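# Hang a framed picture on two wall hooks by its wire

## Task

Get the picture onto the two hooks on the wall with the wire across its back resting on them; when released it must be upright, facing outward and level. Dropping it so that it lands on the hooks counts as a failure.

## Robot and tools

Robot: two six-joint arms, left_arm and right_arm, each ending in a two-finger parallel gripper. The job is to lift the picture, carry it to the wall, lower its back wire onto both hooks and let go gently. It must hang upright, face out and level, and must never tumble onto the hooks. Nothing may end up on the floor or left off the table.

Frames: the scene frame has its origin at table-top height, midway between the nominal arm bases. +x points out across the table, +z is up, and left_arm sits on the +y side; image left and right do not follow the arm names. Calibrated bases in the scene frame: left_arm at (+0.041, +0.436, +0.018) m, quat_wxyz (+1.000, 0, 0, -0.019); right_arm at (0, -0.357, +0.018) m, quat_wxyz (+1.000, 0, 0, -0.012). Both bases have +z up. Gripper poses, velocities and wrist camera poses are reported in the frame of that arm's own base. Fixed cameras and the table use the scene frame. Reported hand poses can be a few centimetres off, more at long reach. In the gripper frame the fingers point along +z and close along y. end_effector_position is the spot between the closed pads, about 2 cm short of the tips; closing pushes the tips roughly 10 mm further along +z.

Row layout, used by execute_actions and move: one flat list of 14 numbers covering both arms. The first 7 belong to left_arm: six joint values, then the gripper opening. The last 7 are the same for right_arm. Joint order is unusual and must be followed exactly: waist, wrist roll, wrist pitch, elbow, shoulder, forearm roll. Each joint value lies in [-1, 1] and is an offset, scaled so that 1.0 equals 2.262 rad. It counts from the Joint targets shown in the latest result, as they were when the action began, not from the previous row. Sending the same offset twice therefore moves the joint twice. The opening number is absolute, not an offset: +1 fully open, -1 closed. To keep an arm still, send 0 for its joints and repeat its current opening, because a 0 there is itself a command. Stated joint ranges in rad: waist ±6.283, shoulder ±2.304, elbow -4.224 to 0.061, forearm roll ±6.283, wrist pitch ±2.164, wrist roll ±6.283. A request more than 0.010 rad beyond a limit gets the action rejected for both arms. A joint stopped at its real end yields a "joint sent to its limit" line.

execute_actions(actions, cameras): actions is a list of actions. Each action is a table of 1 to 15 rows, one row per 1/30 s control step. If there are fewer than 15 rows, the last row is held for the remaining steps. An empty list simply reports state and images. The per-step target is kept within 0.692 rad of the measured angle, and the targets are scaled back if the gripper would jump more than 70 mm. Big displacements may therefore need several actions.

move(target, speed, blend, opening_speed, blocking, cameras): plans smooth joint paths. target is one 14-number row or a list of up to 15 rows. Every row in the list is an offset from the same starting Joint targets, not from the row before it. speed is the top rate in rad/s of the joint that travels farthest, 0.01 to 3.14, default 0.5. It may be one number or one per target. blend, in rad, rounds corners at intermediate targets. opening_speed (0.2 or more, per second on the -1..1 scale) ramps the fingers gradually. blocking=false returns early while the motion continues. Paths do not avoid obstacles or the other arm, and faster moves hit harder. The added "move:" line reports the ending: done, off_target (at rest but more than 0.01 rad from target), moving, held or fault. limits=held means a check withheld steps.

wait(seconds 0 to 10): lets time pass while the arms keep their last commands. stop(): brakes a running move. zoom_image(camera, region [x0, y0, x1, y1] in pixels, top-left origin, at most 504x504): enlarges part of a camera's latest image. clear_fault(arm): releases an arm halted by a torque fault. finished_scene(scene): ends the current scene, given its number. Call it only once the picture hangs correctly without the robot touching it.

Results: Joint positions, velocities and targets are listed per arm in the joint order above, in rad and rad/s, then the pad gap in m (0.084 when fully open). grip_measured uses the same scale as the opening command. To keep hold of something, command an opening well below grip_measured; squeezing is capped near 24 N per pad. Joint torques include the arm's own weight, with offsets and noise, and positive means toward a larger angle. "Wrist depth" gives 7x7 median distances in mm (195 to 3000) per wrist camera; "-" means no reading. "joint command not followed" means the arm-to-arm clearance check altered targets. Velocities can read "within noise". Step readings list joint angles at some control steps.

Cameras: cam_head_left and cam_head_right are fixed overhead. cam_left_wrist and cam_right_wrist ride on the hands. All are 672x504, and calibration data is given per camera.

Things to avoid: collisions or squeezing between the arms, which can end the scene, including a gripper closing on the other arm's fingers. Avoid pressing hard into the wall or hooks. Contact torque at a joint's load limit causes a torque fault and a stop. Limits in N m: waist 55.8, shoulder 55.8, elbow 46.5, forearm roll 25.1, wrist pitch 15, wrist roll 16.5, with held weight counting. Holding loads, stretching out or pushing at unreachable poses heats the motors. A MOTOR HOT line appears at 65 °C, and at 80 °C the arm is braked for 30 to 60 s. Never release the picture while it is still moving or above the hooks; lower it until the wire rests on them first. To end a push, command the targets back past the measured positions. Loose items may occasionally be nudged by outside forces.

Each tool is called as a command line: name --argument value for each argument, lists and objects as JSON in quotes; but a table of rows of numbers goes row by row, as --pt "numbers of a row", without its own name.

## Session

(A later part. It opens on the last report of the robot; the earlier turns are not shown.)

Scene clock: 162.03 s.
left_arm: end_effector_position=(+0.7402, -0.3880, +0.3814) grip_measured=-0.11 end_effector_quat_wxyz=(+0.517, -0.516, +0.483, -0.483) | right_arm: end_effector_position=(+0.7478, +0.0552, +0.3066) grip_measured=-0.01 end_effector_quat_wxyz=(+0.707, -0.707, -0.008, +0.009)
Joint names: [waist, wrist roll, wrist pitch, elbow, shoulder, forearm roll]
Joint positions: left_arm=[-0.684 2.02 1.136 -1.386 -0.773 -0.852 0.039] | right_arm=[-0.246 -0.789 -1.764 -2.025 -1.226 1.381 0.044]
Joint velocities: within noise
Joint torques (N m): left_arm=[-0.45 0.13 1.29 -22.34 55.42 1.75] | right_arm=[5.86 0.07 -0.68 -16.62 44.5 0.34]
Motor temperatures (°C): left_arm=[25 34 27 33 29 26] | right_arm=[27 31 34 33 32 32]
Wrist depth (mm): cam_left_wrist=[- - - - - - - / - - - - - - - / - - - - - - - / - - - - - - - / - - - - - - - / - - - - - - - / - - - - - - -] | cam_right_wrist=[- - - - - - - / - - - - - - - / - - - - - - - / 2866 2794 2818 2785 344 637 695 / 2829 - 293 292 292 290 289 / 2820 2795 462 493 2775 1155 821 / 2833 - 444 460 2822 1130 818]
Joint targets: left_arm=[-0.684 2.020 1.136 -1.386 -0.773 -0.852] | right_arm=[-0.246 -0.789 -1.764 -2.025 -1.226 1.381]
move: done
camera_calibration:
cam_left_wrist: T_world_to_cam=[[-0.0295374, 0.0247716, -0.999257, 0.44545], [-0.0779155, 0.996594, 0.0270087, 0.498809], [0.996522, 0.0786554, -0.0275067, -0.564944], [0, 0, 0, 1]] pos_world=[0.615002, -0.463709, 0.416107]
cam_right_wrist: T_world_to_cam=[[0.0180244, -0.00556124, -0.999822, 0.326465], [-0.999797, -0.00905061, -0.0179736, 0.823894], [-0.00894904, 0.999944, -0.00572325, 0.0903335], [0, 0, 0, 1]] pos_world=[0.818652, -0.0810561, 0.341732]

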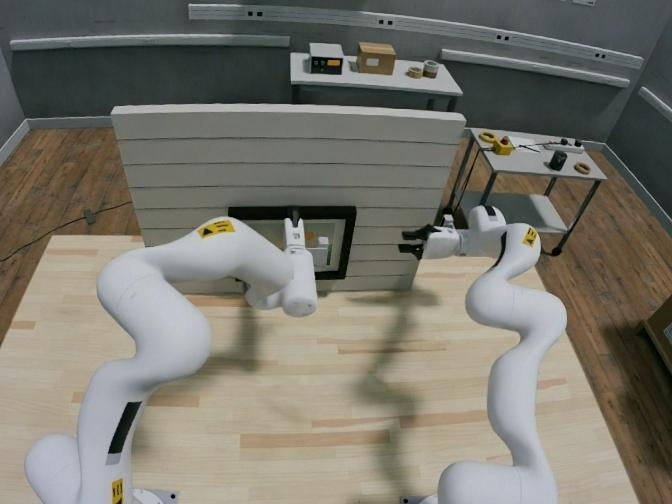

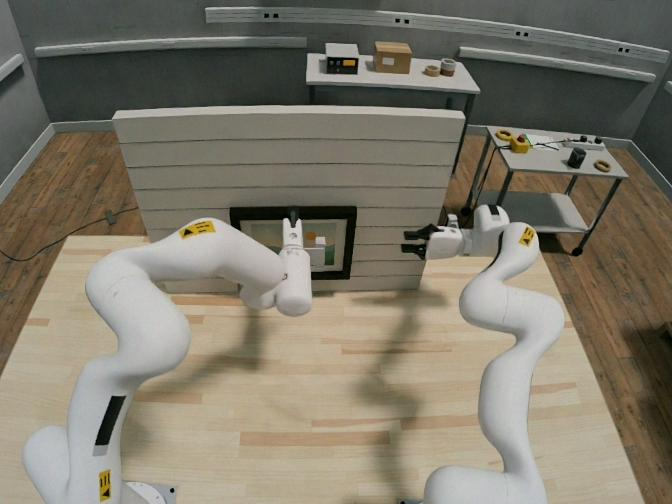

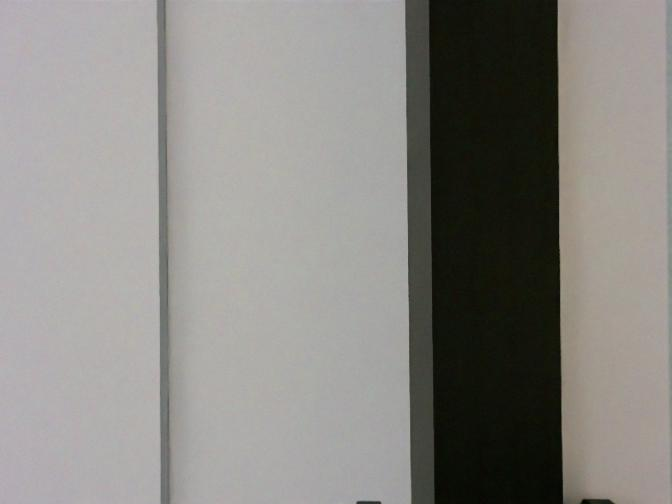

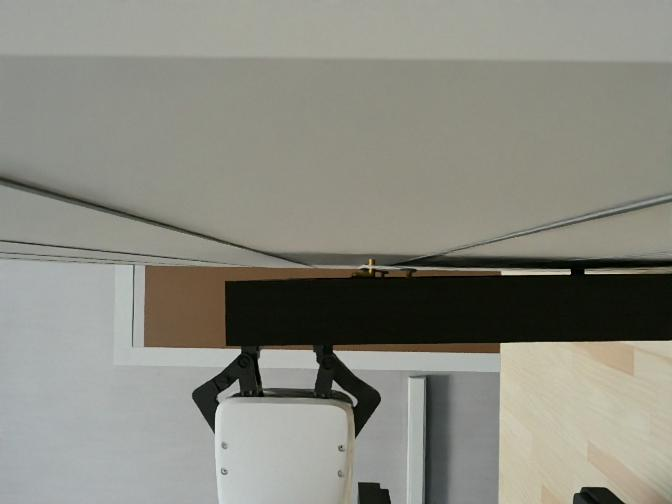

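move --pt "0 0 0 0 0 0 0.2 0 0 0 0 0 0 0.0" --pt "-0.01437 -0.00637 0.01569 0.03342 0.01954 -0.00959 0.2 0 0 0 0 0 0 0.0" --opening_speed 0.3 --speed '[0.05,0.05]'

zoom_image --camera "cam_right_wrist" --region '[350, 252, 430, 282]'

zoom_image --camera "cam_head_left" --region '[210, 170, 378, 296]'

Scene clock: 167.70 s.
left_arm: end_effector_position=(+0.7110, -0.3900, +0.3820) grip_measured=+0.19 end_effector_quat_wxyz=(+0.517, -0.517, +0.482, -0.483) | right_arm: end_effector_position=(+0.7478, +0.0552, +0.3066) grip_measured=-0.01 end_effector_quat_wxyz=(+0.707, -0.707, -0.008, +0.009)
Joint names: [waist, wrist roll, wrist pitch, elbow, shoulder, forearm roll]
Joint positions: left_arm=[-0.716 2.005 1.172 -1.311 -0.729 -0.873 0.052] | right_arm=[-0.246 -0.789 -1.764 -2.025 -1.226 1.381 0.044]
Joint velocities: within noise
Joint torques (N m): left_arm=[-3.44 -0.86 1.66 -16.26 58.85 -0.25] | right_arm=[4.28 0.05 -0.59 -16.13 44.24 0.27]
Motor temperatures (°C): left_arm=[25 34 27 33 29 26] | right_arm=[27 31 34 33 32 32]
Wrist depth (mm): cam_left_wrist=[205 205 206 206 - - - / 205 205 206 206 - - - / 205 205 206 206 - - - / 205 205 206 206 - - - / 205 205 206 206 - - - / 205 206 206 206 - - - / 205 206 206 206 - - -] | cam_right_wrist=[- - - - - - - / - - - - - - - / - - - - - - - / 2850 2809 2850 2756 343 639 697 / 2802 - 293 292 291 290 289 / 2830 2808 2842 2798 2775 1146 818 / 2861 - 447 460 2778 1135 819]
Joint targets: left_arm=[-0.716 2.005 1.172 -1.311 -0.728 -0.873] | right_arm=[-0.246 -0.789 -1.764 -2.025 -1.226 1.381]
move: done
camera_calibration:
cam_left_wrist: T_world_to_cam=[[-0.0284605, 0.0234265, -0.99932, 0.443905], [-0.0784689, 0.996588, 0.0255973, 0.49942], [0.99651, 0.0791441, -0.0265251, -0.535846], [0, 0, 0, 1]] pos_world=[0.585799, -0.465706, 0.416606]
cam_right_wrist: T_world_to_cam=[[0.0180244, -0.00556124, -0.999822, 0.326465], [-0.999797, -0.00905061, -0.0179736, 0.823894], [-0.00894904, 0.999944, -0.00572325, 0.0903335], [0, 0, 0, 1]] pos_world=[0.818652, -0.0810561, 0.341732]

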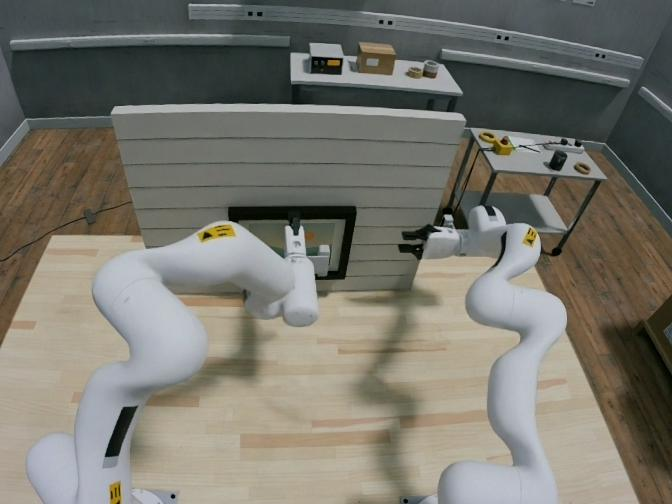

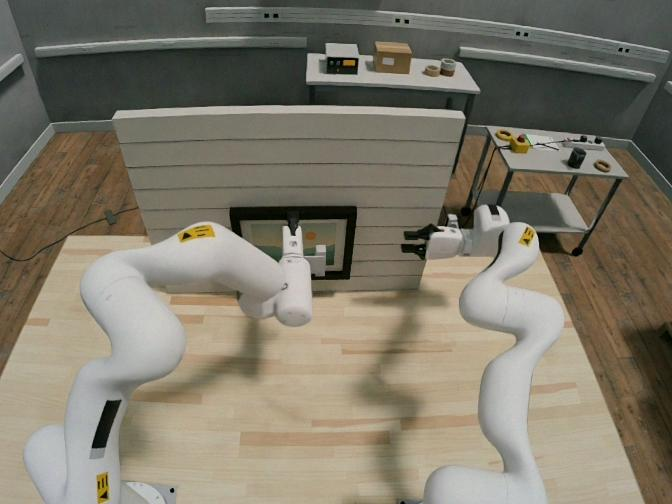

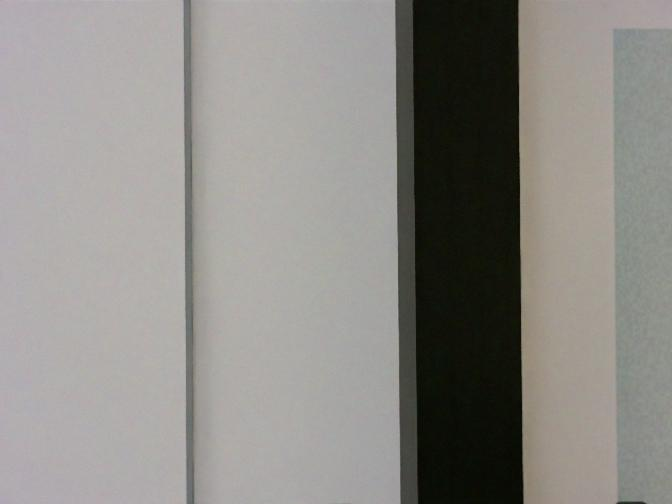

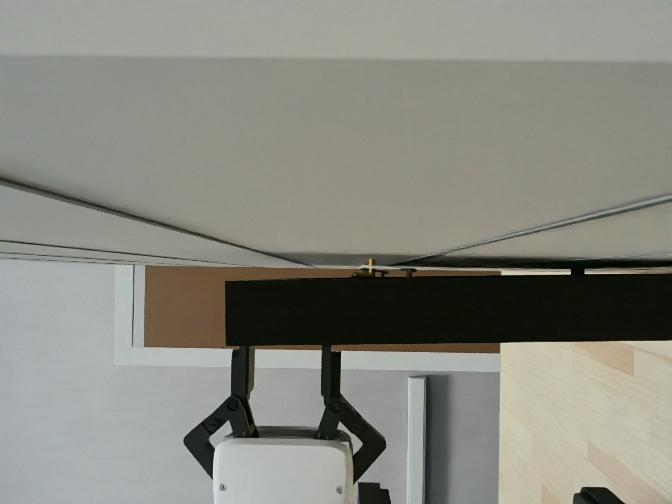

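Scaled by 6.300 from the camera's 672x504 image, which has a finer 960x720 frame.

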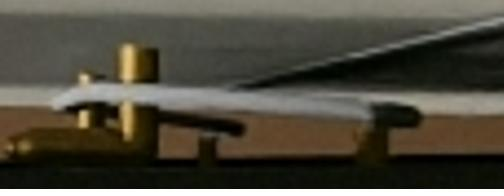

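Scaled by 3.000 from the camera's 672x504 image, which has a finer 960x720 frame.

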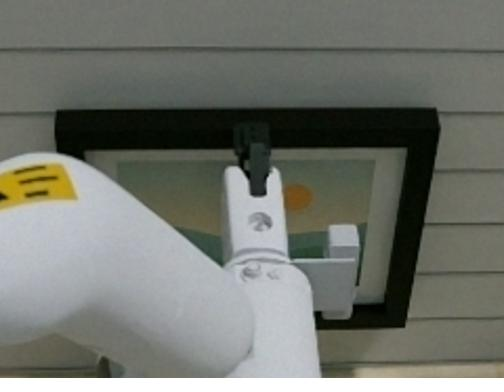

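move --target '[-0.0504,-0.01414,0.04276,0.08904,0.05243,-0.03842,0.2,0,0,0,0,0,0,0.0]' --speed 0.25

zoom_image --camera "cam_right_wrist" --region '[350, 252, 430, 282]'

zoom_image --camera "cam_head_right" --region '[210, 170, 378, 296]'

Scene clock: 170.00 s.
left_arm: end_effector_position=(+0.6212, -0.3961, +0.3818) grip_measured=+0.19 end_effector_quat_wxyz=(+0.517, -0.517, +0.482, -0.483) | right_arm: end_effector_position=(+0.7478, +0.0552, +0.3066) grip_measured=-0.01 end_effector_quat_wxyz=(+0.707, -0.707, -0.008, +0.009)
Joint names: [waist, wrist roll, wrist pitch, elbow, shoulder, forearm roll]
Joint positions: left_arm=[-0.83 1.973 1.269 -1.11 -0.61 -0.96 0.052] | right_arm=[-0.246 -0.789 -1.764 -2.025 -1.226 1.381 0.044]
Joint velocities: within noise
Joint torques (N m): left_arm=[-1.43 -0.71 1.55 -15.43 51.65 -0.43] | right_arm=[4.05 0.06 -0.57 -16 43.84 0.41]
Motor temperatures (°C): left_arm=[25 34 27 33 29 26] | right_arm=[27 31 34 33 32 32]
Wrist depth (mm): cam_left_wrist=[293 295 295 296 253 271 272 / 293 294 295 296 253 271 273 / 294 294 295 295 253 271 273 / 294 294 296 296 254 272 273 / 294 295 295 296 254 272 273 / 294 295 295 296 254 272 273 / 294 295 296 297 254 272 273] | cam_right_wrist=[- - - - - - - / - - - - - - - / - - - - - - - / 2840 2805 2888 2843 343 638 697 / 2822 - 293 292 290 290 289 / 2786 2799 2818 2816 2795 1143 822 / 2848 2799 2830 2780 2810 1138 819]
Joint targets: left_arm=[-0.830 1.973 1.269 -1.109 -0.610 -0.960] | right_arm=[-0.246 -0.789 -1.764 -2.025 -1.226 1.381]
move: done
camera_calibration:
cam_left_wrist: T_world_to_cam=[[-0.0286466, 0.0232151, -0.99932, 0.441381], [-0.078467, 0.996593, 0.0254011, 0.49853], [0.996505, 0.0791413, -0.0267274, -0.445695], [0, 0, 0, 1]] pos_world=[0.495899, -0.471806, 0.416505]
cam_right_wrist: T_world_to_cam=[[0.0180244, -0.00556124, -0.999822, 0.326465], [-0.999797, -0.00905061, -0.0179736, 0.823894], [-0.00894904, 0.999944, -0.00572325, 0.0903335], [0, 0, 0, 1]] pos_world=[0.818652, -0.0810561, 0.341732]

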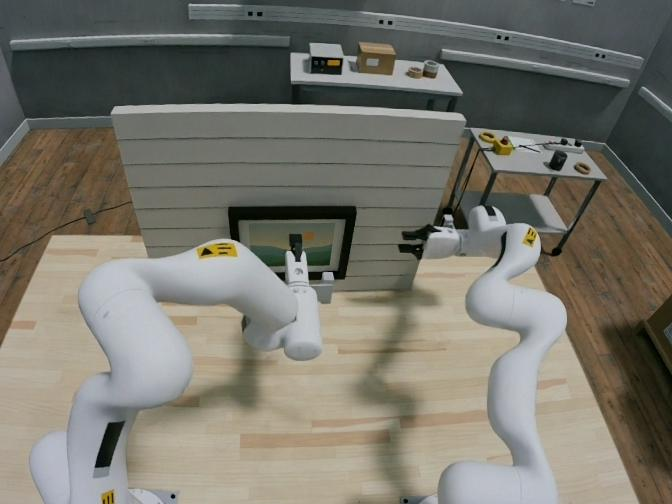

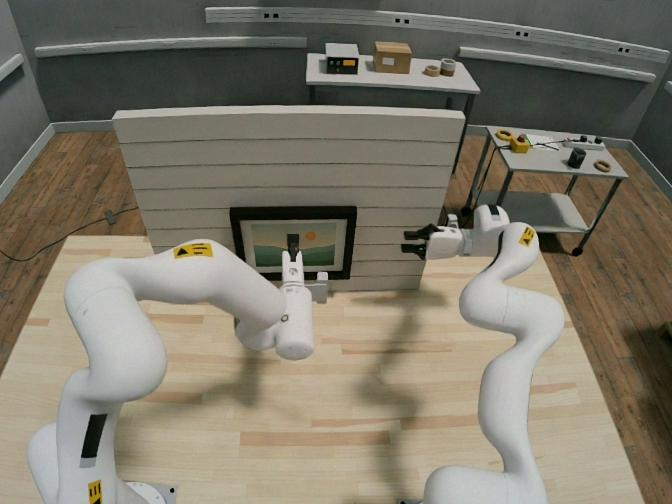

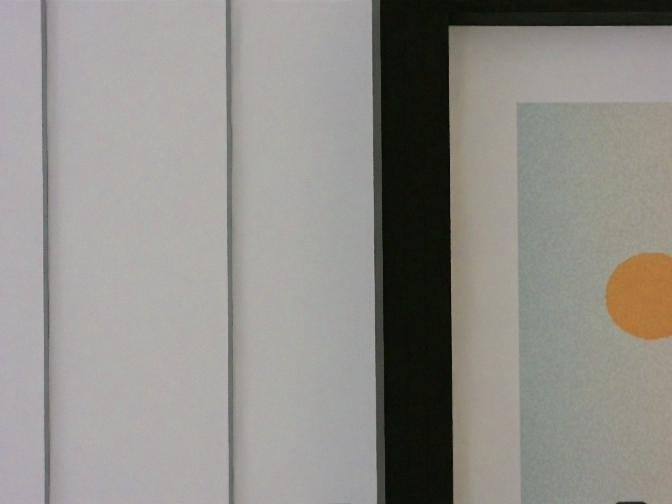

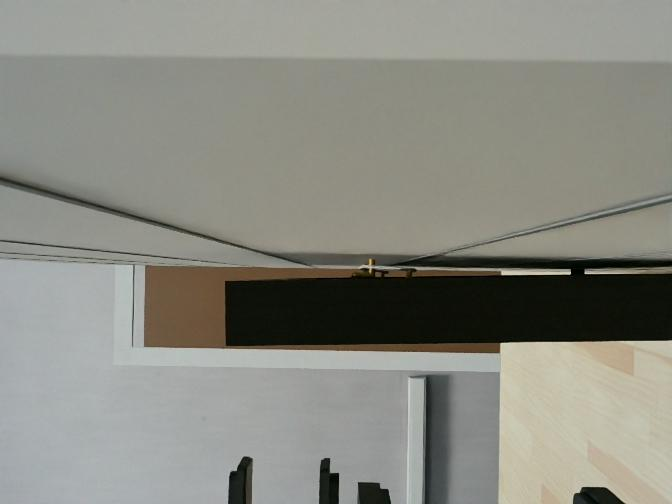

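Scaled by 6.300 from the camera's 672x504 image, which has a finer 960x720 frame.

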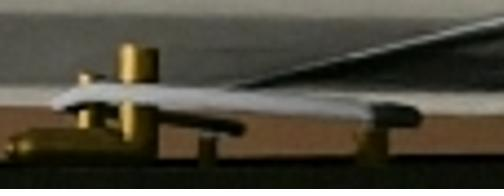

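Scaled by 3.000 from the camera's 672x504 image, which has a finer 960x720 frame.

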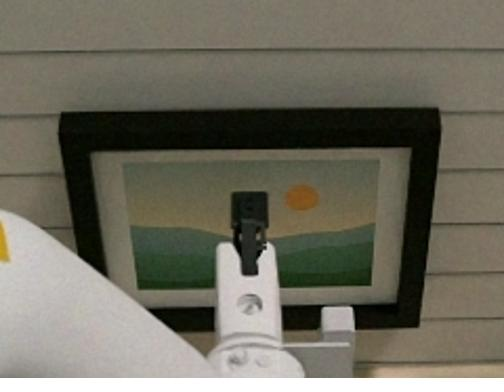

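zoom_image --camera "cam_left_wrist" --region '[200, 0, 480, 210]'

zoom_image --camera "cam_left_wrist" --region '[200, 294, 480, 504]'

Scaled by 1.800 from the camera's 672x504 image, which has a finer 960x720 frame.

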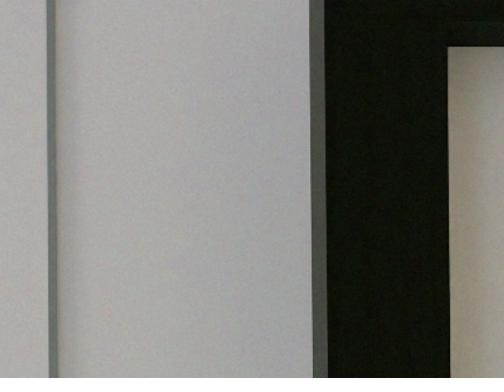

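Scaled by 1.800 from the camera's 672x504 image, which has a finer 960x720 frame.

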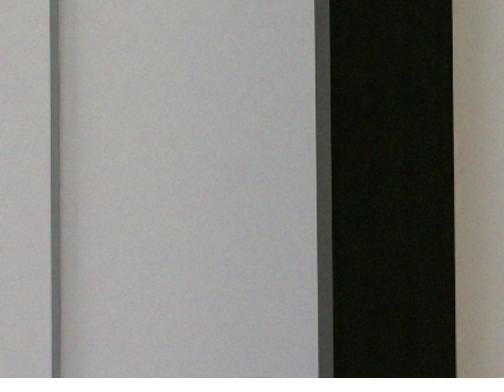

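finished_scene --scene 1

The scene is finished: the task was done.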